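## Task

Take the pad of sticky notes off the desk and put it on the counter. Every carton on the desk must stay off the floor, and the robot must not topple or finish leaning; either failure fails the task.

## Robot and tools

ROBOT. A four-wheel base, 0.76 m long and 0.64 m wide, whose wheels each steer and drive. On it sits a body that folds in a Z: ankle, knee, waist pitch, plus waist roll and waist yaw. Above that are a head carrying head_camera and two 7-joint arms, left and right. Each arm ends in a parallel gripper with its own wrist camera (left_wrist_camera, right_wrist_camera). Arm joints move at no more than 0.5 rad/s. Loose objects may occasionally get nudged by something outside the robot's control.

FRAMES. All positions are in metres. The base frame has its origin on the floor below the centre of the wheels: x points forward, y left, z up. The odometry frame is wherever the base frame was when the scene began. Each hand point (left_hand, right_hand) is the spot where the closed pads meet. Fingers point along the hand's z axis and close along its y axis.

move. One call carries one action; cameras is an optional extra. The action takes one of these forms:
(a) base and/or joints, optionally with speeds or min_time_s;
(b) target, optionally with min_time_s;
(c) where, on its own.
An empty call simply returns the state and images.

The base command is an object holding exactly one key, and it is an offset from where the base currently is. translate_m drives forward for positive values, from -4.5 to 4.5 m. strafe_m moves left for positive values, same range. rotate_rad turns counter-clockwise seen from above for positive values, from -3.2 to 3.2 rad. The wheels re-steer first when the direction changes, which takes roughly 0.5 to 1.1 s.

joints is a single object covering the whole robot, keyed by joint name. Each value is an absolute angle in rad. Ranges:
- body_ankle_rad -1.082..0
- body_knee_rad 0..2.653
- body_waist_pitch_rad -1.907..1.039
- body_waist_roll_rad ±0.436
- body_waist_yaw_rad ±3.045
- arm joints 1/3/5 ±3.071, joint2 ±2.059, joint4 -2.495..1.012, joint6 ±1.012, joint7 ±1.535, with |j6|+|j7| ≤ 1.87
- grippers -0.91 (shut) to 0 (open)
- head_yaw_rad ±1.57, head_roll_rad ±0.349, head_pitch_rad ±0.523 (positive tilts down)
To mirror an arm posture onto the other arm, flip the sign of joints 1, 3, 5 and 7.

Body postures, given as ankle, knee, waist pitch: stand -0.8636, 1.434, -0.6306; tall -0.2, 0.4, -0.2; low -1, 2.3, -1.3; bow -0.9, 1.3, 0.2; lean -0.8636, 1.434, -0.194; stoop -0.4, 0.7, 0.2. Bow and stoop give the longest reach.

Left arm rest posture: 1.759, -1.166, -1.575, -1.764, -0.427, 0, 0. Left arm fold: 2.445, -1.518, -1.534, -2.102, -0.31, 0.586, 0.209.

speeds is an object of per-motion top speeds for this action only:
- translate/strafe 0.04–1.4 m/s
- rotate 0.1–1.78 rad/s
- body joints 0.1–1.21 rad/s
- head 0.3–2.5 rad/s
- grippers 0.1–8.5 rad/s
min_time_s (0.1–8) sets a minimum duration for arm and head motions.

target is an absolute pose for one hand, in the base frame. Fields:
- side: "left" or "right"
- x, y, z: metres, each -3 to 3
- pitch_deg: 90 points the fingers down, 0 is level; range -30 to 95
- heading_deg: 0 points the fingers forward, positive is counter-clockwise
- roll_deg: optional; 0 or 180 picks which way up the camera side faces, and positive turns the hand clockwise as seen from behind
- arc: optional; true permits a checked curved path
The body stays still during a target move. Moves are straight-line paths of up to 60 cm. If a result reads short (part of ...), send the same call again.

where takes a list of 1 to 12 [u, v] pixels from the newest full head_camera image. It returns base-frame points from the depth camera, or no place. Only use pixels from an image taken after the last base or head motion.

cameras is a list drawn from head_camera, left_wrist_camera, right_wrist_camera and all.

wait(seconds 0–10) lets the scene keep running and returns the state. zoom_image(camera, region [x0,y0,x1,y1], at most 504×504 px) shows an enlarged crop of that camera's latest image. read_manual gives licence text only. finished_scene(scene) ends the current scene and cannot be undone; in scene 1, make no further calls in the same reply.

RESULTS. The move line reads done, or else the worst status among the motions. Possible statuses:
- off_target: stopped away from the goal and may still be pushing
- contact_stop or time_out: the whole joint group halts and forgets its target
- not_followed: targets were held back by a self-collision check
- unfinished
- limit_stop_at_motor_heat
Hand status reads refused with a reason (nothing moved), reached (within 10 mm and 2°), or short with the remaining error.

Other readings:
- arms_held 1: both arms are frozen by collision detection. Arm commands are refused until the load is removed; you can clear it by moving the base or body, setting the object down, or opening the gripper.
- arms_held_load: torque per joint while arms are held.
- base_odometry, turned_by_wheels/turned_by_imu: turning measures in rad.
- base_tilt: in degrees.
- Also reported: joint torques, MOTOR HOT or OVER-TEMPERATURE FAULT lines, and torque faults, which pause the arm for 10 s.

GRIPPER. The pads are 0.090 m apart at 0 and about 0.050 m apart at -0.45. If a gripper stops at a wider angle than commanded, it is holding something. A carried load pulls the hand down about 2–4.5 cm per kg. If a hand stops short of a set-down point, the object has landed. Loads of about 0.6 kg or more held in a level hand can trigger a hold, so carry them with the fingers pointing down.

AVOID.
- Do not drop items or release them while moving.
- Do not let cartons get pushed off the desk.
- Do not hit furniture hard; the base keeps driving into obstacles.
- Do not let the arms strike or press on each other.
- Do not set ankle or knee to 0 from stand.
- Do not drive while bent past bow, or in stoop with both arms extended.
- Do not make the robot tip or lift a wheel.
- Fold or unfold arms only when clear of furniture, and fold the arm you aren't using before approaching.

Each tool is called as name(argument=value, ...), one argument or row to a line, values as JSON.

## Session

move(
  joints={"head_yaw_rad":0.9},
  speeds={"head_yaw_rad":2.5},
  cameras=["head_camera"],
)

move(
  joints={"head_yaw_rad":-0.9},
  speeds={"head_yaw_rad":2.5},
  cameras=["head_camera"],
)

Scene clock: 0.90 s.
Joint torques (N m): left_arm=[-16.97 10.95 -6.1 -13.85 0.17 -2.57 0.11] | right_arm=[14.63 7.92 6.02 -14.16 -0.01 -2.44 0.18]
move: done
base_odometry: x=+0.000 y=+0.000 heading=+0.000
turned_by_wheels: +0.000
turned_by_imu: +0.000
base_tilt: forward=+0.1 right=+0.9
base_status: not commanded
joint_positions: body_ankle_rad=-0.864 body_knee_rad=+1.434 body_waist_pitch_rad=-0.631 body_waist_roll_rad=+0.000 body_waist_yaw_rad=+0.000 left_arm_joint1_rad=+1.737 left_arm_joint2_rad=-1.164 left_arm_joint3_rad=-1.607 left_arm_joint4_rad=-1.798 left_arm_joint5_rad=-0.436 left_arm_joint6_rad=-0.012 left_arm_joint7_rad=-0.008 left_gripper_rad=+0.000 right_arm_joint1_rad=-1.779 right_arm_joint2_rad=-1.191 right_arm_joint3_rad=+1.554 right_arm_joint4_rad=-1.726 right_arm_joint5_rad=+0.418 right_arm_joint6_rad=+0.064 right_arm_joint7_rad=+0.013 right_gripper_rad=+0.000 head_yaw_rad=+0.900 head_roll_rad=+0.000 head_pitch_rad=+0.000
joint_status: all done
arms_held: 0
arms_held_load: -
chest: x=+0.0060 y=+0.0000 z=+1.1944 quat_wxyz=(+1.000, +0.000, -0.030, +0.000) (m; base frame)
head_camera_pose: x=+0.0113 y=+0.0954 z=+1.5605 quat_wxyz=(+0.534, -0.780, +0.243, -0.220) (m; base frame)
left_hand: x=+0.6065 y=+0.3274 z=+0.9894 quat_wxyz=(+0.033, +0.660, -0.014, +0.750) pitch_deg=-7.4 heading_deg=-3.8 roll_deg=+178.7 fingers_toward=(+0.99, -0.06, +0.13) jaws_along=(-0.07, -1.00, +0.02) (m; base frame)
right_hand: x=+0.5958 y=-0.3072 z=+0.8862 quat_wxyz=(+0.046, -0.732, -0.015, -0.679) pitch_deg=+4.2 heading_deg=+5.0 roll_deg=+182.7 fingers_toward=(+0.99, +0.09, -0.07) jaws_along=(+0.08, -1.00, -0.05) (m; base frame)
pictures: head_camera
camera_calibration:
head_camera: T_world_to_cam=[[0.785038, -0.613814, 0.0833519, -0.0803901], [-0.144489, -0.312295, -0.938933, 1.4966], [0.602361, 0.725055, -0.333853, 0.444993], [0, 0, 0, 1]] pos_world=[0.0113047, 0.095391, 1.56047]

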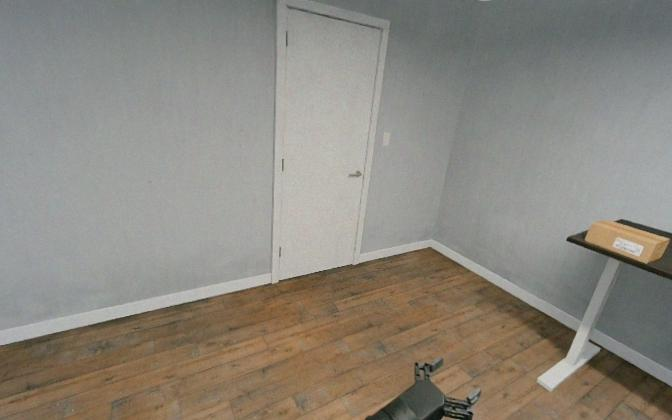

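Scene clock: 2.17 s.
Joint torques (N m): left_arm=[-16.93 10.84 -6.06 -13.88 0.13 -2.59 0.05] | right_arm=[14.92 7.89 5.83 -14.17 -0.07 -2.31 -0.16]
move: done
base_odometry: x=+0.000 y=+0.000 heading=+0.000
turned_by_wheels: +0.000
turned_by_imu: +0.000
base_tilt: forward=+0.2 right=+0.9
base_status: not commanded
joint_positions: body_ankle_rad=-0.864 body_knee_rad=+1.434 body_waist_pitch_rad=-0.631 body_waist_roll_rad=+0.000 body_waist_yaw_rad=+0.000 left_arm_joint1_rad=+1.737 left_arm_joint2_rad=-1.164 left_arm_joint3_rad=-1.607 left_arm_joint4_rad=-1.798 left_arm_joint5_rad=-0.436 left_arm_joint6_rad=-0.012 left_arm_joint7_rad=-0.008 left_gripper_rad=+0.000 right_arm_joint1_rad=-1.779 right_arm_joint2_rad=-1.191 right_arm_joint3_rad=+1.554 right_arm_joint4_rad=-1.726 right_arm_joint5_rad=+0.418 right_arm_joint6_rad=+0.064 right_arm_joint7_rad=+0.013 right_gripper_rad=+0.000 head_yaw_rad=-0.900 head_roll_rad=+0.000 head_pitch_rad=+0.000
joint_status: all done
arms_held: 0
arms_held_load: -
chest: x=+0.0060 y=+0.0000 z=+1.1944 quat_wxyz=(+1.000, +0.000, -0.030, +0.000) (m; base frame)
head_camera_pose: x=+0.0546 y=-0.0610 z=+1.5631 quat_wxyz=(+0.197, -0.269, +0.771, -0.542) (m; base frame)
left_hand: x=+0.6065 y=+0.3274 z=+0.9894 quat_wxyz=(+0.033, +0.660, -0.014, +0.750) pitch_deg=-7.4 heading_deg=-3.8 roll_deg=+178.7 fingers_toward=(+0.99, -0.06, +0.13) jaws_along=(-0.07, -1.00, +0.02) (m; base frame)
right_hand: x=+0.5958 y=-0.3072 z=+0.8862 quat_wxyz=(+0.046, -0.732, -0.015, -0.679) pitch_deg=+4.2 heading_deg=+5.0 roll_deg=+182.7 fingers_toward=(+0.99, +0.09, -0.07) jaws_along=(+0.08, -1.00, -0.05) (m; base frame)
pictures: head_camera
camera_calibration:
head_camera: T_world_to_cam=[[-0.777921, -0.628261, -0.0112696, 0.0218065], [-0.201771, 0.26674, -0.942411, 1.50033], [0.595086, -0.730847, -0.334268, 0.445426], [0, 0, 0, 1]] pos_world=[0.0546193, -0.0609589, 1.56306]

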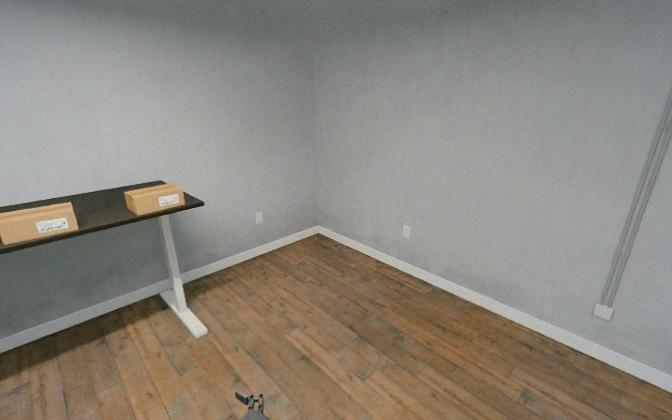

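move(
  joints={"head_yaw_rad":0,"head_pitch_rad":0.1,"body_ankle_rad":-0.2,"body_knee_rad":0.4,"body_waist_pitch_rad":-0.2,"left_arm_joint1_rad":2.445,"left_arm_joint2_rad":-1.518,"left_arm_joint3_rad":-1.534,"left_arm_joint4_rad":-2.102,"left_arm_joint5_rad":-0.31,"left_arm_joint6_rad":0.586,"left_arm_joint7_rad":0.209},
  speeds={"body_ankle_rad":0.5},
  cameras=["head_camera"],
)

Scene clock: 6.20 s.
Joint torques (N m): left_arm=[5.15 -0.63 0.24 -13.81 0.5 -1.06 0.24] | right_arm=[12.97 8.07 5.67 -13.99 0.2 -2.26 0.15]
move: done
base_odometry: x=+0.000 y=+0.000 heading=+0.000
turned_by_wheels: +0.000
turned_by_imu: +0.000
base_tilt: forward=+0.2 right=+0.9
base_status: not commanded
joint_positions: body_ankle_rad=-0.200 body_knee_rad=+0.400 body_waist_pitch_rad=-0.200 body_waist_roll_rad=+0.000 body_waist_yaw_rad=+0.000 left_arm_joint1_rad=+2.443 left_arm_joint2_rad=-1.515 left_arm_joint3_rad=-1.535 left_arm_joint4_rad=-2.101 left_arm_joint5_rad=-0.311 left_arm_joint6_rad=+0.584 left_arm_joint7_rad=+0.207 left_gripper_rad=+0.000 right_arm_joint1_rad=-1.779 right_arm_joint2_rad=-1.191 right_arm_joint3_rad=+1.554 right_arm_joint4_rad=-1.726 right_arm_joint5_rad=+0.418 right_arm_joint6_rad=+0.064 right_arm_joint7_rad=+0.013 right_gripper_rad=+0.000 head_yaw_rad=+0.000 head_roll_rad=+0.000 head_pitch_rad=+0.100
joint_status: all done
arms_held: 0
arms_held_load: -
chest: x=+0.1059 y=+0.0000 z=+1.3667 quat_wxyz=(+1.000, +0.000, +0.000, +0.000) (m; base frame)
head_camera_pose: x=+0.2029 y=+0.0277 z=+1.7216 quat_wxyz=(+0.359, -0.614, +0.594, -0.375) (m; base frame)
left_hand: x=+0.3597 y=+0.2407 z=+0.8007 quat_wxyz=(+0.030, +0.949, +0.095, +0.300) pitch_deg=+54.9 heading_deg=+0.0 roll_deg=+168.6 fingers_toward=(+0.58, +0.00, -0.82) jaws_along=(+0.16, -0.98, +0.11) (m; base frame)
right_hand: x=+0.6761 y=-0.3072 z=+1.0236 quat_wxyz=(+0.046, -0.752, -0.014, -0.657) pitch_deg=+7.6 heading_deg=+5.1 roll_deg=+183.0 fingers_toward=(+0.99, +0.09, -0.13) jaws_along=(+0.08, -1.00, -0.05) (m; base frame)
pictures: head_camera
camera_calibration:
head_camera: T_world_to_cam=[[0.0126765, -0.999315, 0.0347737, -0.0348144], [-0.460185, -0.0367052, -0.887064, 1.62162], [0.887732, -0.00475749, -0.460335, 0.612496], [0, 0, 0, 1]] pos_world=[0.202955, 0.0276453, 1.72165]

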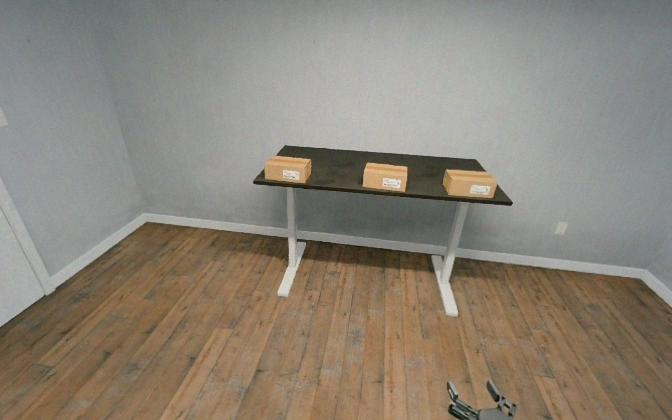

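move(
  where=[
    [256,182],
    [380,192],
    [508,203],
    [384,166],
    [468,171],
    [288,160],
  ],
)

zoom_image(
  camera="head_camera",
  region=[250, 140, 520, 210],
)

Scene clock: 6.80 s.
Joint torques (N m): left_arm=[4.77 -0.7 0.3 -13.66 0.55 -1.06 0.24] | right_arm=[13.63 7.89 5.62 -14.2 0.29 -2.33 0]
base_odometry: x=+0.000 y=+0.000 heading=+0.000
turned_by_wheels: +0.000
turned_by_imu: +0.000
base_tilt: forward=+0.2 right=+0.9
where, head_camera: pixel (256, 182): x +1.976, y +0.498, z +0.967; pixel (380, 192): x +1.910, y -0.235, z +0.961; pixel (508, 203): x +1.843, y -0.952, z +0.953; pixel (384, 166): x +2.053, y -0.265, z +1.070; pixel (468, 171): x +2.015, y -0.760, z +1.072; pixel (288, 160): x +2.083, y +0.319, z +1.075. By the robot's depth camera.
base_status: not commanded
joint_positions: body_ankle_rad=-0.200 body_knee_rad=+0.400 body_waist_pitch_rad=-0.200 body_waist_roll_rad=+0.000 body_waist_yaw_rad=+0.000 left_arm_joint1_rad=+2.443 left_arm_joint2_rad=-1.515 left_arm_joint3_rad=-1.535 left_arm_joint4_rad=-2.101 left_arm_joint5_rad=-0.311 left_arm_joint6_rad=+0.584 left_arm_joint7_rad=+0.207 left_gripper_rad=+0.000 right_arm_joint1_rad=-1.779 right_arm_joint2_rad=-1.191 right_arm_joint3_rad=+1.554 right_arm_joint4_rad=-1.726 right_arm_joint5_rad=+0.418 right_arm_joint6_rad=+0.064 right_arm_joint7_rad=+0.013 right_gripper_rad=+0.000 head_yaw_rad=+0.000 head_roll_rad=+0.000 head_pitch_rad=+0.100
joint_status: all done
arms_held: 0
arms_held_load: -
chest: x=+0.1059 y=+0.0000 z=+1.3667 quat_wxyz=(+1.000, +0.000, +0.000, +0.000) (m; base frame)
head_camera_pose: x=+0.2029 y=+0.0277 z=+1.7216 quat_wxyz=(+0.359, -0.614, +0.594, -0.375) (m; base frame)
left_hand: x=+0.3597 y=+0.2407 z=+0.8007 quat_wxyz=(+0.030, +0.949, +0.095, +0.300) pitch_deg=+54.9 heading_deg=+0.0 roll_deg=+168.6 fingers_toward=(+0.58, +0.00, -0.82) jaws_along=(+0.16, -0.98, +0.11) (m; base frame)
right_hand: x=+0.6761 y=-0.3072 z=+1.0236 quat_wxyz=(+0.046, -0.752, -0.014, -0.657) pitch_deg=+7.6 heading_deg=+5.1 roll_deg=+183.0 fingers_toward=(+0.99, +0.09, -0.13) jaws_along=(+0.08, -1.00, -0.05) (m; base frame)
pictures: none

Scaled by 1.867.
This view is cut from an older image: the scene may have changed since it was taken.

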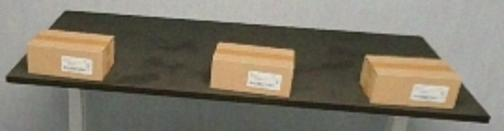

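move(
  base={"rotate_rad":-0.09},
  joints={"body_ankle_rad":-0.3,"body_knee_rad":0.5,"body_waist_pitch_rad":0.1},
)

move(
  base={"translate_m":1.0},
  speeds={"translate_m":0.8},
  cameras=["head_camera"],
)

zoom_image(
  camera="head_camera",
  region=[140, 20, 640, 220],
)

Scene clock: 10.47 s.
Joint torques (N m): left_arm=[11.74 -0.23 0.22 -10.91 0.53 -0.49 0.29] | right_arm=[5.42 7.3 4.86 -12.81 0.14 -2.22 0.11]
move: done
base_odometry: x=+0.000 y=+0.000 heading=-0.090
turned_by_wheels: -0.090
turned_by_imu: -0.090
base_tilt: forward=+0.2 right=+0.9
base_status: done
joint_positions: body_ankle_rad=-0.300 body_knee_rad=+0.500 body_waist_pitch_rad=+0.100 body_waist_roll_rad=+0.000 body_waist_yaw_rad=+0.000 left_arm_joint1_rad=+2.444 left_arm_joint2_rad=-1.515 left_arm_joint3_rad=-1.534 left_arm_joint4_rad=-2.101 left_arm_joint5_rad=-0.311 left_arm_joint6_rad=+0.585 left_arm_joint7_rad=+0.208 left_gripper_rad=+0.000 right_arm_joint1_rad=-1.780 right_arm_joint2_rad=-1.191 right_arm_joint3_rad=+1.555 right_arm_joint4_rad=-1.726 right_arm_joint5_rad=+0.418 right_arm_joint6_rad=+0.064 right_arm_joint7_rad=+0.013 right_gripper_rad=+0.000 head_yaw_rad=+0.000 head_roll_rad=+0.000 head_pitch_rad=+0.100
joint_status: all done
arms_held: 0
arms_held_load: -
chest: x=+0.2064 y=+0.0000 z=+1.3374 quat_wxyz=(+0.989, +0.000, +0.149, +0.000) (m; base frame)
head_camera_pose: x=+0.4039 y=+0.0276 z=+1.6478 quat_wxyz=(+0.266, -0.664, +0.641, -0.279) (m; base frame)
left_hand: x=+0.2808 y=+0.2403 z=+0.7217 quat_wxyz=(+0.016, +0.983, +0.098, +0.155) pitch_deg=+72.1 heading_deg=-0.1 roll_deg=+168.4 fingers_toward=(+0.31, +0.00, -0.95) jaws_along=(+0.19, -0.98, +0.06) (m; base frame)
right_hand: x=+0.6496 y=-0.3075 z=+0.8411 quat_wxyz=(+0.048, -0.842, -0.007, -0.537) pitch_deg=+24.7 heading_deg=+5.5 roll_deg=+184.6 fingers_toward=(+0.90, +0.09, -0.42) jaws_along=(+0.06, -1.00, -0.07) (m; base frame)
pictures: none

Scene clock: 14.83 s.
Joint torques (N m): left_arm=[12.52 -0.15 0.24 -10.08 0.56 -0.57 0.31] | right_arm=[3.94 7.38 4.83 -12.98 0.1 -2.18 0.06]
move: done
base_odometry: x=+0.996 y=-0.086 heading=-0.087
turned_by_wheels: +0.002
turned_by_imu: +0.000
base_tilt: forward=+0.3 right=+0.9
base_status: done
joint_positions: body_ankle_rad=-0.300 body_knee_rad=+0.500 body_waist_pitch_rad=+0.100 body_waist_roll_rad=+0.000 body_waist_yaw_rad=+0.000 left_arm_joint1_rad=+2.443 left_arm_joint2_rad=-1.515 left_arm_joint3_rad=-1.534 left_arm_joint4_rad=-2.102 left_arm_joint5_rad=-0.311 left_arm_joint6_rad=+0.585 left_arm_joint7_rad=+0.208 left_gripper_rad=+0.000 right_arm_joint1_rad=-1.778 right_arm_joint2_rad=-1.191 right_arm_joint3_rad=+1.554 right_arm_joint4_rad=-1.726 right_arm_joint5_rad=+0.418 right_arm_joint6_rad=+0.064 right_arm_joint7_rad=+0.013 right_gripper_rad=+0.000 head_yaw_rad=+0.000 head_roll_rad=+0.000 head_pitch_rad=+0.100
joint_status: not commanded
arms_held: 0
arms_held_load: -
chest: x=+0.2066 y=+0.0000 z=+1.3374 quat_wxyz=(+0.989, +0.000, +0.150, +0.000) (m; base frame)
head_camera_pose: x=+0.4042 y=+0.0276 z=+1.6477 quat_wxyz=(+0.266, -0.664, +0.641, -0.279) (m; base frame)
left_hand: x=+0.2816 y=+0.2402 z=+0.7220 quat_wxyz=(+0.016, +0.983, +0.098, +0.155) pitch_deg=+72.1 heading_deg=-0.1 roll_deg=+168.4 fingers_toward=(+0.31, +0.00, -0.95) jaws_along=(+0.19, -0.98, +0.06) (m; base frame)
right_hand: x=+0.6506 y=-0.3073 z=+0.8417 quat_wxyz=(+0.048, -0.842, -0.007, -0.538) pitch_deg=+24.7 heading_deg=+5.5 roll_deg=+184.6 fingers_toward=(+0.90, +0.09, -0.42) jaws_along=(+0.06, -1.00, -0.07) (m; base frame)
pictures: head_camera
camera_calibration:
head_camera: T_world_to_cam=[[0.0223293, -0.999319, 0.0293913, -0.0298271], [-0.702142, -0.0366032, -0.711095, 1.4565], [0.711687, -0.00475861, -0.702481, 0.869901], [0, 0, 0, 1]] pos_world=[0.40424, 0.0276454, 1.64768]

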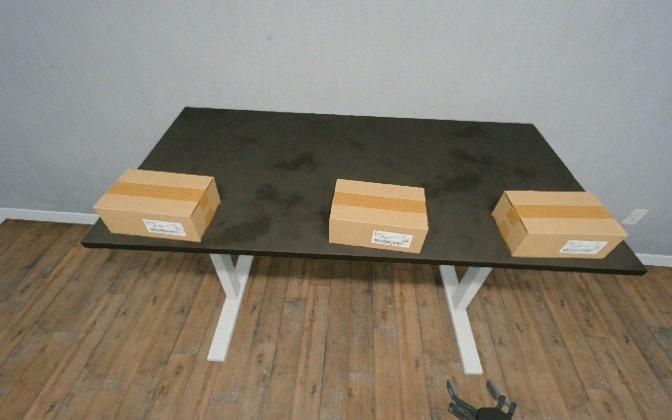

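Scaled by 1.008.

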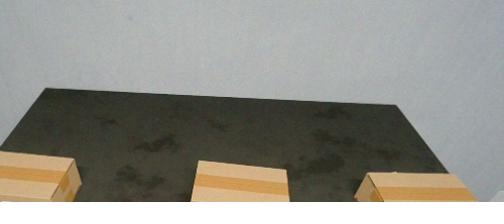

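move(
  joints={"right_arm_joint1_rad":-1.985,"right_arm_joint2_rad":0.58,"right_arm_joint3_rad":2.008,"right_arm_joint4_rad":-2.229,"right_arm_joint5_rad":2.74,"right_arm_joint6_rad":0.386,"right_arm_joint7_rad":-0.847},
)

move(
  joints={"right_arm_joint1_rad":-0.669,"right_arm_joint2_rad":1.246,"right_arm_joint3_rad":1.49,"right_arm_joint4_rad":-2.222,"right_arm_joint5_rad":2.971,"right_arm_joint6_rad":0.798,"right_arm_joint7_rad":-0.191},
)

move(
  base={"translate_m":0.42},
  joints={"head_pitch_rad":0.2},
  cameras=["head_camera","right_wrist_camera"],
)

Scene clock: 21.60 s.
Joint torques (N m): left_arm=[12.62 -0.4 0.34 -10.21 0.56 -0.55 0.17] | right_arm=[17.42 9.35 10.31 2.59 -0.15 -0.27 -0.37]
move: done
base_odometry: x=+0.996 y=-0.086 heading=-0.087
turned_by_wheels: +0.000
turned_by_imu: -0.001
base_tilt: forward=+0.2 right=+0.9
base_status: not commanded
joint_positions: body_ankle_rad=-0.300 body_knee_rad=+0.500 body_waist_pitch_rad=+0.100 body_waist_roll_rad=+0.000 body_waist_yaw_rad=+0.000 left_arm_joint1_rad=+2.443 left_arm_joint2_rad=-1.516 left_arm_joint3_rad=-1.534 left_arm_joint4_rad=-2.102 left_arm_joint5_rad=-0.311 left_arm_joint6_rad=+0.585 left_arm_joint7_rad=+0.208 left_gripper_rad=+0.000 right_arm_joint1_rad=-1.983 right_arm_joint2_rad=+0.578 right_arm_joint3_rad=+2.007 right_arm_joint4_rad=-2.229 right_arm_joint5_rad=+2.739 right_arm_joint6_rad=+0.385 right_arm_joint7_rad=-0.846 right_gripper_rad=+0.000 head_yaw_rad=+0.000 head_roll_rad=+0.000 head_pitch_rad=+0.100
joint_status: all done
arms_held: 0
arms_held_load: -
chest: x=+0.2066 y=+0.0000 z=+1.3374 quat_wxyz=(+0.989, +0.000, +0.150, +0.000) (m; base frame)
head_camera_pose: x=+0.4042 y=+0.0276 z=+1.6477 quat_wxyz=(+0.266, -0.664, +0.641, -0.279) (m; base frame)
left_hand: x=+0.2816 y=+0.2402 z=+0.7220 quat_wxyz=(+0.016, +0.983, +0.098, +0.155) pitch_deg=+72.1 heading_deg=-0.1 roll_deg=+168.4 fingers_toward=(+0.31, +0.00, -0.95) jaws_along=(+0.19, -0.98, +0.06) (m; base frame)
right_hand: x=+0.5682 y=-0.2696 z=+1.0005 quat_wxyz=(+0.002, -0.993, +0.002, -0.115) pitch_deg=+76.8 heading_deg=+1.1 roll_deg=+181.3 fingers_toward=(+0.23, +0.00, -0.97) jaws_along=(+0.00, -1.00, -0.01) (m; base frame)
pictures: none

Scene clock: 24.97 s.
Joint torques (N m): left_arm=[11.99 -0.44 0.24 -10.11 0.47 -0.57 0.22] | right_arm=[4.86 6.36 3.93 13.76 0.39 -1.33 0.32]
move: done
base_odometry: x=+0.996 y=-0.086 heading=-0.087
turned_by_wheels: +0.000
turned_by_imu: +0.000
base_tilt: forward=+0.2 right=+1.0
base_status: not commanded
joint_positions: body_ankle_rad=-0.300 body_knee_rad=+0.500 body_waist_pitch_rad=+0.100 body_waist_roll_rad=+0.000 body_waist_yaw_rad=+0.000 left_arm_joint1_rad=+2.444 left_arm_joint2_rad=-1.516 left_arm_joint3_rad=-1.534 left_arm_joint4_rad=-2.102 left_arm_joint5_rad=-0.311 left_arm_joint6_rad=+0.585 left_arm_joint7_rad=+0.208 left_gripper_rad=+0.000 right_arm_joint1_rad=-0.672 right_arm_joint2_rad=+1.244 right_arm_joint3_rad=+1.490 right_arm_joint4_rad=-2.222 right_arm_joint5_rad=+2.970 right_arm_joint6_rad=+0.797 right_arm_joint7_rad=-0.192 right_gripper_rad=+0.000 head_yaw_rad=+0.000 head_roll_rad=+0.000 head_pitch_rad=+0.100
joint_status: all done
arms_held: 0
arms_held_load: -
chest: x=+0.2066 y=+0.0000 z=+1.3374 quat_wxyz=(+0.989, +0.000, +0.150, +0.000) (m; base frame)
head_camera_pose: x=+0.4042 y=+0.0277 z=+1.6477 quat_wxyz=(+0.266, -0.664, +0.641, -0.279) (m; base frame)
left_hand: x=+0.2813 y=+0.2402 z=+0.7219 quat_wxyz=(+0.016, +0.983, +0.099, +0.155) pitch_deg=+72.1 heading_deg=-0.1 roll_deg=+168.4 fingers_toward=(+0.31, +0.00, -0.95) jaws_along=(+0.19, -0.98, +0.06) (m; base frame)
right_hand: x=+0.5786 y=-0.3004 z=+1.3494 quat_wxyz=(+0.000, -0.936, -0.001, -0.352) pitch_deg=+48.7 heading_deg=+0.0 roll_deg=+179.9 fingers_toward=(+0.66, +0.00, -0.75) jaws_along=(+0.00, -1.00, +0.00) (m; base frame)
pictures: none

Scene clock: 28.50 s.
Joint torques (N m): left_arm=[12.06 0.01 0.22 -10.3 0.34 -0.62 0.28] | right_arm=[3.92 5.45 4.08 13.81 0.34 -1.66 0.2]
move: done
base_odometry: x=+1.415 y=-0.122 heading=-0.086
turned_by_wheels: +0.001
turned_by_imu: +0.000
base_tilt: forward=+0.2 right=+0.9
base_status: done
joint_positions: body_ankle_rad=-0.300 body_knee_rad=+0.500 body_waist_pitch_rad=+0.100 body_waist_roll_rad=+0.000 body_waist_yaw_rad=+0.000 left_arm_joint1_rad=+2.444 left_arm_joint2_rad=-1.516 left_arm_joint3_rad=-1.534 left_arm_joint4_rad=-2.102 left_arm_joint5_rad=-0.311 left_arm_joint6_rad=+0.585 left_arm_joint7_rad=+0.208 left_gripper_rad=+0.000 right_arm_joint1_rad=-0.670 right_arm_joint2_rad=+1.245 right_arm_joint3_rad=+1.490 right_arm_joint4_rad=-2.222 right_arm_joint5_rad=+2.970 right_arm_joint6_rad=+0.798 right_arm_joint7_rad=-0.192 right_gripper_rad=+0.000 head_yaw_rad=+0.000 head_roll_rad=+0.000 head_pitch_rad=+0.200
joint_status: all done
arms_held: 0
arms_held_load: -
chest: x=+0.2065 y=+0.0000 z=+1.3374 quat_wxyz=(+0.989, +0.000, +0.150, +0.000) (m; base frame)
head_camera_pose: x=+0.4096 y=+0.0277 z=+1.6343 quat_wxyz=(+0.234, -0.677, +0.653, -0.246) (m; base frame)
left_hand: x=+0.2814 y=+0.2402 z=+0.7220 quat_wxyz=(+0.016, +0.983, +0.099, +0.155) pitch_deg=+72.1 heading_deg=-0.1 roll_deg=+168.4 fingers_toward=(+0.31, +0.00, -0.95) jaws_along=(+0.19, -0.98, +0.06) (m; base frame)
right_hand: x=+0.5782 y=-0.3006 z=+1.3498 quat_wxyz=(-0.001, -0.936, +0.000, -0.353) pitch_deg=+48.7 heading_deg=-0.1 roll_deg=+179.9 fingers_toward=(+0.66, +0.00, -0.75) jaws_along=(+0.00, -1.00, +0.00) (m; base frame)
pictures: head_camera, right_wrist_camera
camera_calibration:
head_camera: T_world_to_cam=[[0.0252923, -0.999315, 0.0270028, -0.0268652], [-0.769594, -0.0367036, -0.637478, 1.35811], [0.638033, -0.00465789, -0.769995, 0.997174], [0, 0, 0, 1]] pos_world=[0.409639, 0.0276454, 1.63431]
right_wrist_camera: T_world_to_cam=[[-0.0235391, 0.999704, -0.00609825, 0.317348], [0.300885, 0.0129015, 0.953573, -1.45076], [0.95337, 0.0206114, -0.3011, -0.000338321], [0, 0, 0, 1]] pos_world=[0.444303, -0.298531, 1.38523]

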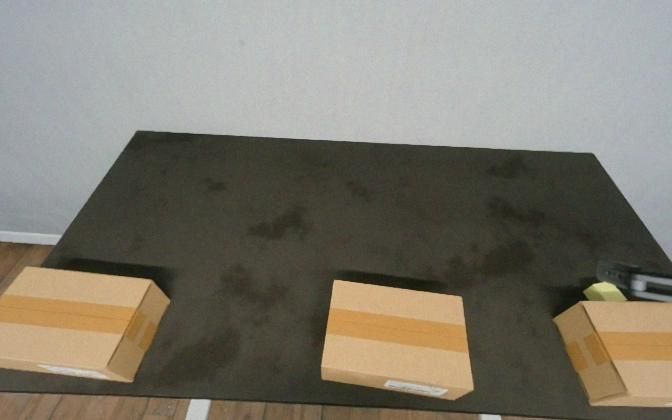

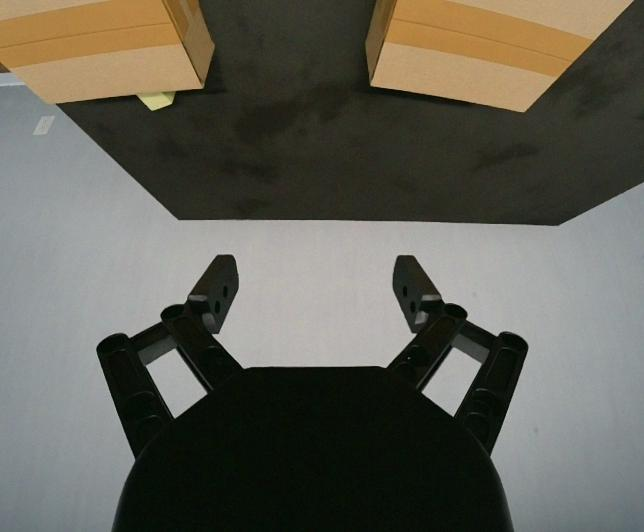

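Notes behind the right carton. Locate.

move(
  where=[
    [602,288],
    [594,286],
    [600,292],
    [556,318],
    [600,304],
    [530,302],
    [600,415],
  ],
)

zoom_image(
  camera="head_camera",
  region=[550, 250, 672, 350],
)

zoom_image(
  camera="right_wrist_camera",
  region=[80, 30, 260, 150],
)

Scene clock: 29.73 s.
Joint torques (N m): left_arm=[11.82 -0.34 0.26 -10.19 0.45 -0.62 0.21] | right_arm=[3.67 6.13 4.14 13.93 0.2 -1.51 0.16]
base_odometry: x=+1.415 y=-0.122 heading=-0.086
turned_by_wheels: +0.000
turned_by_imu: +0.000
base_tilt: forward=+0.2 right=+0.8
where, head_camera: pixel (602, 288): no place (The depth camera has no reading there.); pixel (594, 286): no place (The depth camera has no reading there.); pixel (600, 292): no place (The depth camera has no reading there.); pixel (556, 318): x +0.681, y -0.454, z +0.971; pixel (600, 304): x +0.678, y -0.492, z +1.054; pixel (530, 302): x +0.722, y -0.420, z +0.956; pixel (600, 415): x +0.509, y -0.476, z +0.949. By the robot's depth camera.
base_status: done
joint_positions: body_ankle_rad=-0.300 body_knee_rad=+0.500 body_waist_pitch_rad=+0.100 body_waist_roll_rad=+0.000 body_waist_yaw_rad=+0.000 left_arm_joint1_rad=+2.444 left_arm_joint2_rad=-1.516 left_arm_joint3_rad=-1.534 left_arm_joint4_rad=-2.102 left_arm_joint5_rad=-0.311 left_arm_joint6_rad=+0.585 left_arm_joint7_rad=+0.208 left_gripper_rad=+0.000 right_arm_joint1_rad=-0.670 right_arm_joint2_rad=+1.245 right_arm_joint3_rad=+1.490 right_arm_joint4_rad=-2.222 right_arm_joint5_rad=+2.970 right_arm_joint6_rad=+0.798 right_arm_joint7_rad=-0.192 right_gripper_rad=+0.000 head_yaw_rad=+0.000 head_roll_rad=+0.000 head_pitch_rad=+0.200
joint_status: all done
arms_held: 0
arms_held_load: -
chest: x=+0.2065 y=+0.0000 z=+1.3374 quat_wxyz=(+0.989, +0.000, +0.150, +0.000) (m; base frame)
head_camera_pose: x=+0.4096 y=+0.0277 z=+1.6343 quat_wxyz=(+0.234, -0.677, +0.653, -0.246) (m; base frame)
left_hand: x=+0.2814 y=+0.2402 z=+0.7220 quat_wxyz=(+0.016, +0.983, +0.099, +0.155) pitch_deg=+72.1 heading_deg=-0.1 roll_deg=+168.4 fingers_toward=(+0.31, +0.00, -0.95) jaws_along=(+0.19, -0.98, +0.06) (m; base frame)
right_hand: x=+0.5782 y=-0.3006 z=+1.3498 quat_wxyz=(-0.001, -0.936, +0.000, -0.353) pitch_deg=+48.7 heading_deg=-0.1 roll_deg=+179.9 fingers_toward=(+0.66, +0.00, -0.75) jaws_along=(+0.00, -1.00, +0.00) (m; base frame)
pictures: none

Scaled by 4.131.
This view is cut from an older image: the scene may have changed since it was taken.

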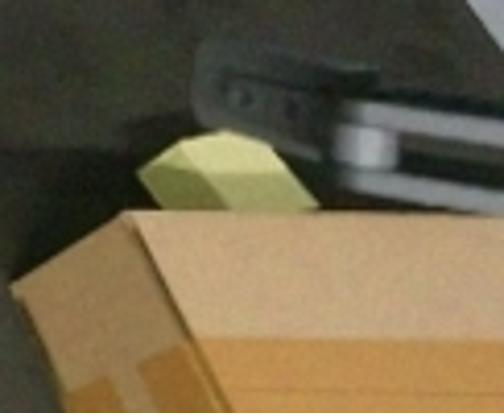

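Scaled by 2.800 from the camera's 644x532 image, which has a finer 1265x1045 frame.
This view is cut from an older image: the scene may have changed since it was taken.

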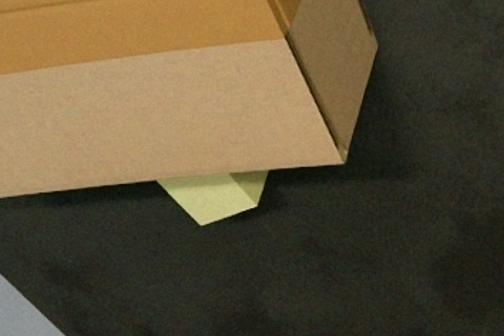

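move(
  base={"strafe_m":-0.27},
  joints={"head_yaw_rad":-0.15},
  cameras=["head_camera","right_wrist_camera"],
)

zoom_image(
  camera="head_camera",
  region=[360, 240, 500, 340],
)

Scene clock: 34.83 s.
Joint torques (N m): left_arm=[11.88 1.63 0.31 -10.2 0.38 -0.53 0.16] | right_arm=[3.41 5.49 4.37 13.76 0.17 -1.47 0.07]
move: done
base_odometry: x=+1.392 y=-0.391 heading=-0.089
turned_by_wheels: -0.003
turned_by_imu: -0.002
base_tilt: forward=+0.2 right=+0.8
base_status: done
joint_positions: body_ankle_rad=-0.300 body_knee_rad=+0.500 body_waist_pitch_rad=+0.100 body_waist_roll_rad=+0.000 body_waist_yaw_rad=+0.000 left_arm_joint1_rad=+2.445 left_arm_joint2_rad=-1.519 left_arm_joint3_rad=-1.534 left_arm_joint4_rad=-2.102 left_arm_joint5_rad=-0.311 left_arm_joint6_rad=+0.585 left_arm_joint7_rad=+0.208 left_gripper_rad=+0.000 right_arm_joint1_rad=-0.670 right_arm_joint2_rad=+1.246 right_arm_joint3_rad=+1.490 right_arm_joint4_rad=-2.222 right_arm_joint5_rad=+2.970 right_arm_joint6_rad=+0.798 right_arm_joint7_rad=-0.191 right_gripper_rad=+0.000 head_yaw_rad=-0.150 head_roll_rad=+0.000 head_pitch_rad=+0.200
joint_status: all done
arms_held: 0
arms_held_load: -
chest: x=+0.2065 y=+0.0000 z=+1.3374 quat_wxyz=(+0.989, +0.000, +0.150, +0.000) (m; base frame)
head_camera_pose: x=+0.4123 y=+0.0095 z=+1.6335 quat_wxyz=(+0.201, -0.633, +0.695, -0.276) (m; base frame)
left_hand: x=+0.2809 y=+0.2398 z=+0.7219 quat_wxyz=(+0.016, +0.983, +0.100, +0.154) pitch_deg=+72.1 heading_deg=-0.1 roll_deg=+168.3 fingers_toward=(+0.31, +0.00, -0.95) jaws_along=(+0.19, -0.98, +0.06) (m; base frame)
right_hand: x=+0.5782 y=-0.3006 z=+1.3499 quat_wxyz=(-0.001, -0.936, +0.000, -0.353) pitch_deg=+48.7 heading_deg=-0.1 roll_deg=+179.9 fingers_toward=(+0.66, +0.00, -0.75) jaws_along=(+0.00, -1.00, +0.00) (m; base frame)
pictures: head_camera, right_wrist_camera
camera_calibration:
head_camera: T_world_to_cam=[[-0.117639, -0.990515, 0.0710045, -0.0580287], [-0.768894, 0.0456016, -0.637748, 1.3583], [0.628461, -0.129619, -0.766965, 0.995012], [0, 0, 0, 1]] pos_world=[0.412232, 0.00955384, 1.63351]
right_wrist_camera: T_world_to_cam=[[-0.0232586, 0.999712, -0.00587422, 0.316914], [0.300804, 0.0126016, 0.953603, -1.45085], [0.953402, 0.0204124, -0.30101, -0.000536353], [0, 0, 0, 1]] pos_world=[0.444304, -0.298529, 1.38523]

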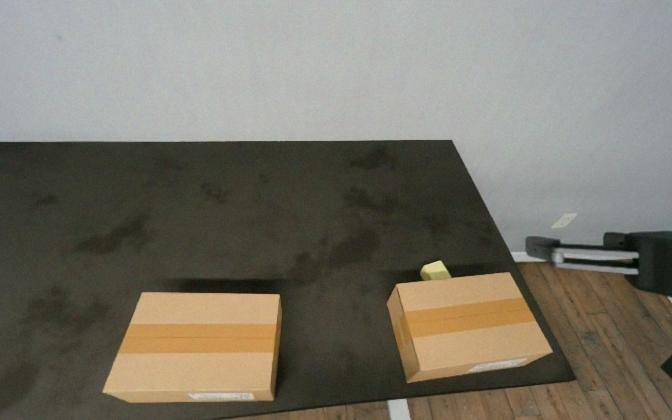

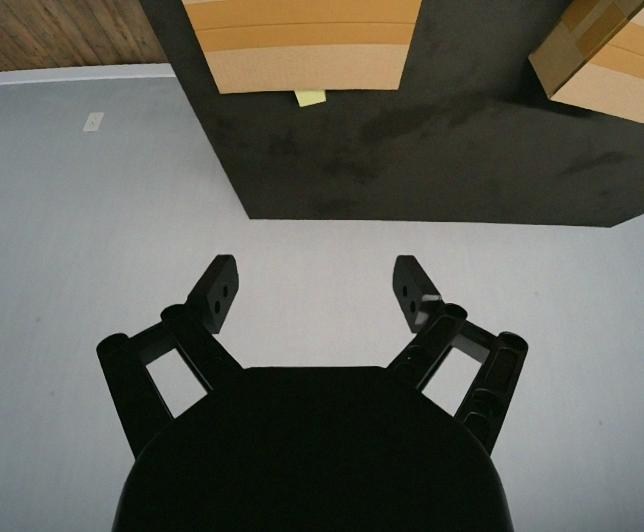

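Scaled by 3.600.

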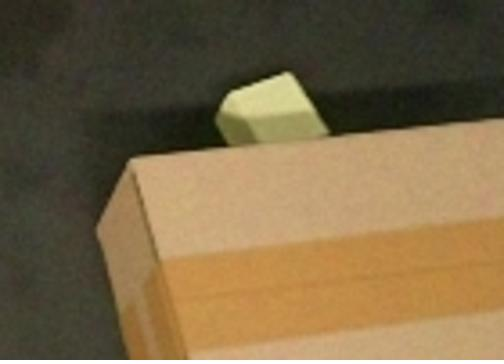

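move(
  where=[
    [434,268],
    [431,273],
    [400,286],
    [508,273],
    [440,279],
    [410,262],
    [450,260],
  ],
)

zoom_image(
  camera="right_wrist_camera",
  region=[210, 50, 410, 150],
)

Scene clock: 35.57 s.
Joint torques (N m): left_arm=[11.81 1.66 0.24 -10.14 0.51 -0.54 0.13] | right_arm=[3.07 5.5 4.25 13.69 0.11 -1.59 -0.04]
base_odometry: x=+1.392 y=-0.391 heading=-0.089
turned_by_wheels: +0.000
turned_by_imu: +0.000
base_tilt: forward=+0.3 right=+0.9
where, head_camera: pixel (434, 268): x +0.749, y -0.306, z +0.993; pixel (431, 273): x +0.737, y -0.295, z +0.993; pixel (400, 286): x +0.682, y -0.193, z +1.056; pixel (508, 273): x +0.692, y -0.431, z +1.056; pixel (440, 279): x +0.690, y -0.279, z +1.056; pixel (410, 262): x +0.788, y -0.268, z +0.958; pixel (450, 260): x +0.787, y -0.373, z +0.956. By the robot's depth camera.
base_status: done
joint_positions: body_ankle_rad=-0.300 body_knee_rad=+0.500 body_waist_pitch_rad=+0.100 body_waist_roll_rad=+0.000 body_waist_yaw_rad=+0.000 left_arm_joint1_rad=+2.445 left_arm_joint2_rad=-1.519 left_arm_joint3_rad=-1.534 left_arm_joint4_rad=-2.102 left_arm_joint5_rad=-0.311 left_arm_joint6_rad=+0.585 left_arm_joint7_rad=+0.208 left_gripper_rad=+0.000 right_arm_joint1_rad=-0.670 right_arm_joint2_rad=+1.246 right_arm_joint3_rad=+1.490 right_arm_joint4_rad=-2.222 right_arm_joint5_rad=+2.970 right_arm_joint6_rad=+0.798 right_arm_joint7_rad=-0.191 right_gripper_rad=+0.000 head_yaw_rad=-0.150 head_roll_rad=+0.000 head_pitch_rad=+0.200
joint_status: all done
arms_held: 0
arms_held_load: -
chest: x=+0.2065 y=+0.0000 z=+1.3374 quat_wxyz=(+0.989, +0.000, +0.150, +0.000) (m; base frame)
head_camera_pose: x=+0.4123 y=+0.0095 z=+1.6335 quat_wxyz=(+0.201, -0.633, +0.695, -0.276) (m; base frame)
left_hand: x=+0.2809 y=+0.2398 z=+0.7219 quat_wxyz=(+0.016, +0.983, +0.100, +0.154) pitch_deg=+72.1 heading_deg=-0.1 roll_deg=+168.3 fingers_toward=(+0.31, +0.00, -0.95) jaws_along=(+0.19, -0.98, +0.06) (m; base frame)
right_hand: x=+0.5782 y=-0.3006 z=+1.3499 quat_wxyz=(-0.001, -0.936, +0.000, -0.353) pitch_deg=+48.7 heading_deg=-0.1 roll_deg=+179.9 fingers_toward=(+0.66, +0.00, -0.75) jaws_along=(+0.00, -1.00, +0.00) (m; base frame)
pictures: none

Scaled by 2.520 from the camera's 644x532 image, which has a finer 1265x1045 frame.
This view is cut from an older image: the scene may have changed since it was taken.

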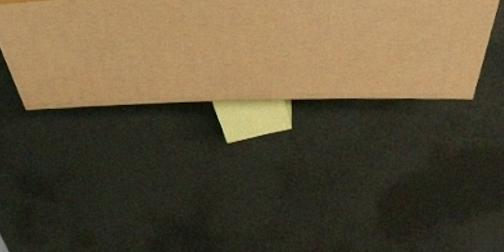

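move(
  target={"side":"right","x":0.732,"y":-0.322,"z":1.11,"pitch_deg":90,"heading_deg":12,"arc":true},
  cameras=["head_camera","right_wrist_camera"],
)

Scene clock: 39.90 s.
Joint torques (N m): left_arm=[11.45 1.34 0.18 -10.17 0.51 -0.53 0.13] | right_arm=[3.7 5.41 4.28 14.07 0.13 -1.59 0.01]
move: refused
base_odometry: x=+1.392 y=-0.391 heading=-0.089
turned_by_wheels: +0.000
turned_by_imu: +0.000
base_tilt: forward=+0.3 right=+0.8
base_status: not commanded
joint_positions: body_ankle_rad=-0.300 body_knee_rad=+0.500 body_waist_pitch_rad=+0.100 body_waist_roll_rad=+0.000 body_waist_yaw_rad=+0.000 left_arm_joint1_rad=+2.445 left_arm_joint2_rad=-1.519 left_arm_joint3_rad=-1.534 left_arm_joint4_rad=-2.102 left_arm_joint5_rad=-0.311 left_arm_joint6_rad=+0.585 left_arm_joint7_rad=+0.208 left_gripper_rad=+0.000 right_arm_joint1_rad=-0.670 right_arm_joint2_rad=+1.246 right_arm_joint3_rad=+1.490 right_arm_joint4_rad=-2.222 right_arm_joint5_rad=+2.970 right_arm_joint6_rad=+0.798 right_arm_joint7_rad=-0.191 right_gripper_rad=+0.000 head_yaw_rad=-0.150 head_roll_rad=+0.000 head_pitch_rad=+0.200
joint_status: not commanded
arms_held: 0
arms_held_load: -
chest: x=+0.2065 y=+0.0000 z=+1.3374 quat_wxyz=(+0.989, +0.000, +0.150, +0.000) (m; base frame)
head_camera_pose: x=+0.4123 y=+0.0095 z=+1.6335 quat_wxyz=(+0.201, -0.633, +0.695, -0.276) (m; base frame)
left_hand: x=+0.2809 y=+0.2398 z=+0.7219 quat_wxyz=(+0.016, +0.983, +0.100, +0.154) pitch_deg=+72.1 heading_deg=-0.1 roll_deg=+168.3 fingers_toward=(+0.31, +0.00, -0.95) jaws_along=(+0.19, -0.98, +0.06) (m; base frame)
right_hand: x=+0.5782 y=-0.3006 z=+1.3499 quat_wxyz=(-0.001, -0.936, +0.000, -0.353) pitch_deg=+48.7 heading_deg=-0.1 roll_deg=+179.9 fingers_toward=(+0.66, +0.00, -0.75) jaws_along=(+0.00, -1.00, +0.00) (m; base frame)
right_hand_status: refused: the best posture that gets there brings the right wrist within 0.00 rad of the stop that joints 6 and 7 share (needs 0.10 rad clear). Nothing moved. A plan exists at "z" 1.07, or at "pitch_deg" 85, or with the body in stoop. Moving the body there carries either hand up to 13.2 cm downward and 8.3 cm forward.
pictures: head_camera, right_wrist_camera
camera_calibration:
head_camera: T_world_to_cam=[[-0.117639, -0.990515, 0.0710045, -0.0580287], [-0.768894, 0.0456016, -0.637748, 1.3583], [0.628461, -0.129619, -0.766965, 0.995012], [0, 0, 0, 1]] pos_world=[0.412232, 0.00955384, 1.63351]
right_wrist_camera: T_world_to_cam=[[-0.0232586, 0.999712, -0.00587422, 0.316914], [0.300804, 0.0126016, 0.953603, -1.45085], [0.953402, 0.0204124, -0.30101, -0.000536353], [0, 0, 0, 1]] pos_world=[0.444304, -0.298529, 1.38523]

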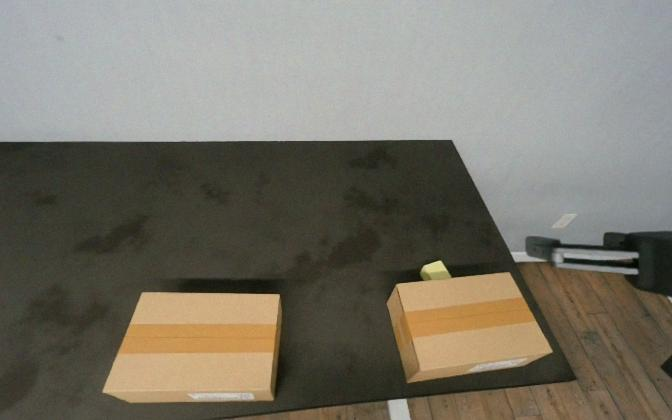

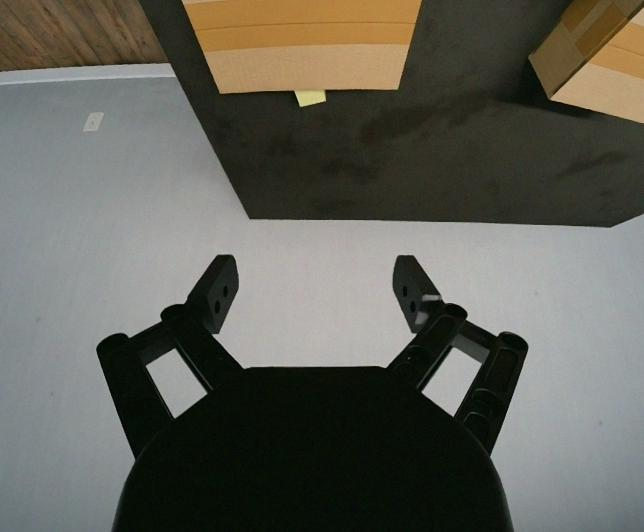

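move(
  target={"side":"right","x":0.735,"y":-0.322,"z":1.07,"pitch_deg":90,"heading_deg":12,"arc":true},
  cameras=["head_camera","right_wrist_camera"],
)

Scene clock: 46.23 s.
Joint torques (N m): left_arm=[11.95 1.52 0.15 -10.13 0.51 -0.56 0.23] | right_arm=[33.66 2.45 -3.64 11.78 -0.6 -0.23 0.22]
move: done
base_odometry: x=+1.392 y=-0.391 heading=-0.089
turned_by_wheels: +0.000
turned_by_imu: -0.001
base_tilt: forward=+0.2 right=+0.8
base_status: not commanded
joint_positions: body_ankle_rad=-0.300 body_knee_rad=+0.500 body_waist_pitch_rad=+0.100 body_waist_roll_rad=+0.000 body_waist_yaw_rad=+0.000 left_arm_joint1_rad=+2.445 left_arm_joint2_rad=-1.519 left_arm_joint3_rad=-1.534 left_arm_joint4_rad=-2.102 left_arm_joint5_rad=-0.311 left_arm_joint6_rad=+0.585 left_arm_joint7_rad=+0.208 left_gripper_rad=+0.000 right_arm_joint1_rad=-2.247 right_arm_joint2_rad=+1.608 right_arm_joint3_rad=+1.226 right_arm_joint4_rad=-1.072 right_arm_joint5_rad=+2.533 right_arm_joint6_rad=+0.912 right_arm_joint7_rad=+0.831 right_gripper_rad=+0.000 head_yaw_rad=-0.150 head_roll_rad=+0.000 head_pitch_rad=+0.200
joint_status: not commanded
arms_held: 0
arms_held_load: -
chest: x=+0.2065 y=+0.0000 z=+1.3374 quat_wxyz=(+0.989, +0.000, +0.150, +0.000) (m; base frame)
head_camera_pose: x=+0.4123 y=+0.0095 z=+1.6335 quat_wxyz=(+0.201, -0.633, +0.695, -0.276) (m; base frame)
left_hand: x=+0.2809 y=+0.2398 z=+0.7219 quat_wxyz=(+0.016, +0.983, +0.100, +0.154) pitch_deg=+72.1 heading_deg=-0.1 roll_deg=+168.2 fingers_toward=(+0.31, +0.00, -0.95) jaws_along=(+0.19, -0.98, +0.06) (m; base frame)
right_hand: x=+0.7354 y=-0.3223 z=+1.0706 quat_wxyz=(+0.001, -0.995, -0.104, -0.001) pitch_deg=+89.9 heading_deg=-168.1 roll_deg=+0.0 fingers_toward=(+0.00, +0.00, -1.00) jaws_along=(+0.21, -0.98, +0.00) (m; base frame)
right_hand_status: reached (straight line, to end with the hand's camera side backward, planned for 4.2 s): 1 mm and 0.2 deg off.
pictures: head_camera, right_wrist_camera
camera_calibration:
head_camera: T_world_to_cam=[[-0.117644, -0.990506, 0.071121, -0.0582169], [-0.768811, 0.0455136, -0.637855, 1.35844], [0.628562, -0.129719, -0.766866, 0.994809], [0, 0, 0, 1]] pos_world=[0.412232, 0.00955371, 1.63351]
right_wrist_camera: T_world_to_cam=[[-0.226243, 0.973985, 0.0129211, 0.461513], [0.833644, 0.186748, 0.519773, -1.10282], [0.503838, 0.128367, -0.854207, 0.723629], [0, 0, 0, 1]] pos_world=[0.659184, -0.336446, 1.18538]

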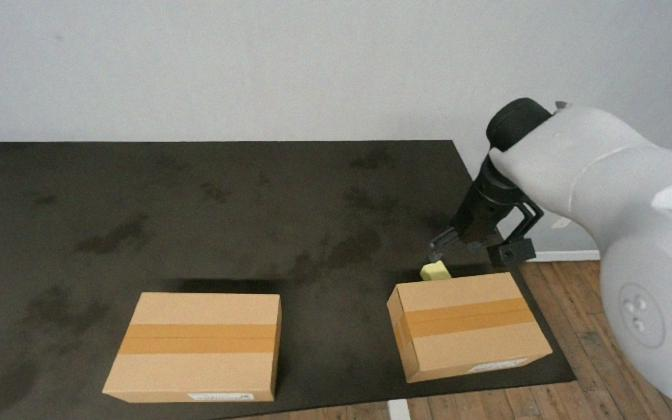

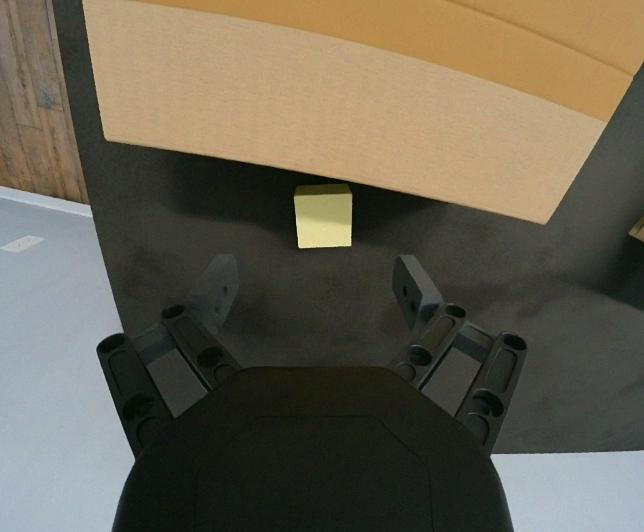

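move(
  target={"side":"right","x":0.736,"y":-0.317,"z":0.99,"pitch_deg":90,"heading_deg":12},
  min_time_s=1.5,
  cameras=["head_camera","right_wrist_camera"],
)

move(
  joints={"right_gripper_rad":-0.75},
  cameras=["right_wrist_camera"],
)

Scene clock: 49.43 s.
Joint torques (N m): left_arm=[11.98 1.59 0.31 -10.15 0.28 -0.58 0.15] | right_arm=[34.43 1.69 -3.09 11.21 0.62 -0.42 -0.43]
move: done
base_odometry: x=+1.392 y=-0.391 heading=-0.089
turned_by_wheels: +0.000
turned_by_imu: +0.000
base_tilt: forward=+0.2 right=+0.9
base_status: not commanded
joint_positions: body_ankle_rad=-0.300 body_knee_rad=+0.500 body_waist_pitch_rad=+0.100 body_waist_roll_rad=+0.000 body_waist_yaw_rad=+0.000 left_arm_joint1_rad=+2.445 left_arm_joint2_rad=-1.519 left_arm_joint3_rad=-1.534 left_arm_joint4_rad=-2.102 left_arm_joint5_rad=-0.311 left_arm_joint6_rad=+0.585 left_arm_joint7_rad=+0.208 left_gripper_rad=+0.000 right_arm_joint1_rad=-2.401 right_arm_joint2_rad=+1.612 right_arm_joint3_rad=+1.237 right_arm_joint4_rad=-1.063 right_arm_joint5_rad=+2.691 right_arm_joint6_rad=+0.818 right_arm_joint7_rad=+0.673 right_gripper_rad=+0.000 head_yaw_rad=-0.150 head_roll_rad=+0.000 head_pitch_rad=+0.200
joint_status: not commanded
arms_held: 0
arms_held_load: -
chest: x=+0.2065 y=+0.0000 z=+1.3374 quat_wxyz=(+0.989, +0.000, +0.150, +0.000) (m; base frame)
head_camera_pose: x=+0.4123 y=+0.0095 z=+1.6335 quat_wxyz=(+0.201, -0.633, +0.695, -0.276) (m; base frame)
left_hand: x=+0.2809 y=+0.2398 z=+0.7219 quat_wxyz=(+0.016, +0.983, +0.100, +0.154) pitch_deg=+72.1 heading_deg=-0.1 roll_deg=+168.2 fingers_toward=(+0.31, +0.00, -0.95) jaws_along=(+0.19, -0.98, +0.06) (m; base frame)
right_hand: x=+0.7358 y=-0.3177 z=+0.9907 quat_wxyz=(+0.000, -0.995, -0.104, +0.000) pitch_deg=+90.0 heading_deg=-168.1 roll_deg=+0.0 fingers_toward=(+0.00, +0.00, -1.00) jaws_along=(+0.21, -0.98, +0.00) (m; base frame)
right_hand_status: reached (straight line, to end with the hand's camera side backward, planned for 1.5 s): 1 mm and 0.1 deg off.
pictures: head_camera, right_wrist_camera
camera_calibration:
head_camera: T_world_to_cam=[[-0.117644, -0.990506, 0.071121, -0.0582169], [-0.768811, 0.0455136, -0.637855, 1.35844], [0.628562, -0.129719, -0.766866, 0.994809], [0, 0, 0, 1]] pos_world=[0.412232, 0.00955371, 1.63351]
right_wrist_camera: T_world_to_cam=[[-0.226403, 0.973959, 0.0120265, 0.459184], [0.834705, 0.187639, 0.517745, -1.06095], [0.502006, 0.127258, -0.855451, 0.656861], [0, 0, 0, 1]] pos_world=[0.659792, -0.331741, 1.10569]

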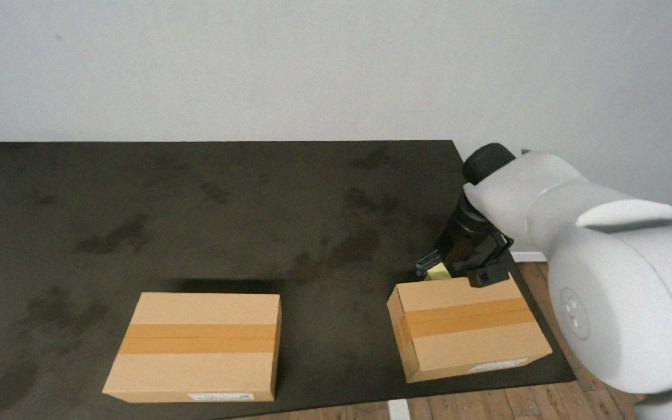

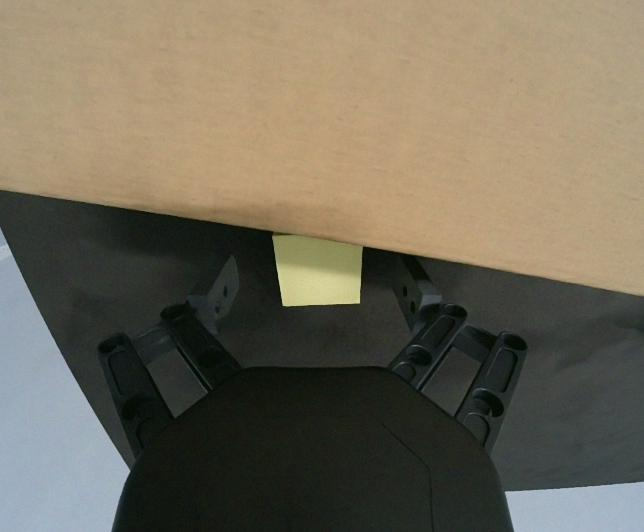

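Scene clock: 50.57 s.
Joint torques (N m): left_arm=[11.86 1.39 0.25 -10.21 0.43 -0.58 0.14] | right_arm=[33.79 0.88 -3.26 10.68 0.49 -0.37 -0.38]
move: off_target
base_odometry: x=+1.392 y=-0.391 heading=-0.089
turned_by_wheels: +0.000
turned_by_imu: +0.000
base_tilt: forward=+0.2 right=+0.9
base_status: not commanded
joint_positions: body_ankle_rad=-0.300 body_knee_rad=+0.500 body_waist_pitch_rad=+0.100 body_waist_roll_rad=+0.000 body_waist_yaw_rad=+0.000 left_arm_joint1_rad=+2.445 left_arm_joint2_rad=-1.519 left_arm_joint3_rad=-1.534 left_arm_joint4_rad=-2.102 left_arm_joint5_rad=-0.311 left_arm_joint6_rad=+0.585 left_arm_joint7_rad=+0.208 left_gripper_rad=+0.000 right_arm_joint1_rad=-2.401 right_arm_joint2_rad=+1.612 right_arm_joint3_rad=+1.237 right_arm_joint4_rad=-1.062 right_arm_joint5_rad=+2.692 right_arm_joint6_rad=+0.818 right_arm_joint7_rad=+0.673 right_gripper_rad=-0.490 head_yaw_rad=-0.150 head_roll_rad=+0.000 head_pitch_rad=+0.200
joint_status: right_gripper_rad off_target (ended at -0.490, target -0.750)
arms_held: 0
arms_held_load: -
chest: x=+0.2065 y=+0.0000 z=+1.3374 quat_wxyz=(+0.989, +0.000, +0.150, +0.000) (m; base frame)
head_camera_pose: x=+0.4123 y=+0.0095 z=+1.6335 quat_wxyz=(+0.201, -0.633, +0.695, -0.276) (m; base frame)
left_hand: x=+0.2809 y=+0.2398 z=+0.7219 quat_wxyz=(+0.016, +0.983, +0.100, +0.154) pitch_deg=+72.1 heading_deg=-0.1 roll_deg=+168.2 fingers_toward=(+0.31, +0.00, -0.95) jaws_along=(+0.19, -0.98, +0.06) (m; base frame)
right_hand: x=+0.7362 y=-0.3176 z=+0.9909 quat_wxyz=(+0.000, -0.995, -0.104, +0.000) pitch_deg=+90.0 heading_deg=-168.1 roll_deg=+0.0 fingers_toward=(+0.00, +0.00, -1.00) jaws_along=(+0.21, -0.98, +0.00) (m; base frame)
pictures: right_wrist_camera
camera_calibration:
right_wrist_camera: T_world_to_cam=[[-0.226869, 0.973854, 0.0117858, 0.459694], [0.834141, 0.188046, 0.518505, -1.06155], [0.502732, 0.127464, -0.854993, 0.65578], [0, 0, 0, 1]] pos_world=[0.660088, -0.331643, 1.10569]

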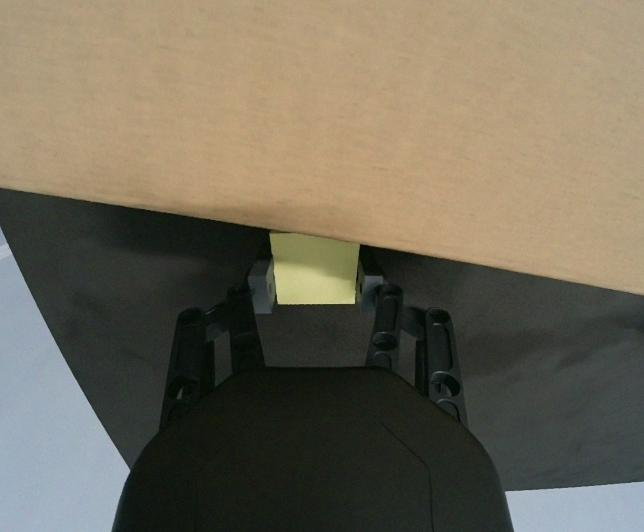

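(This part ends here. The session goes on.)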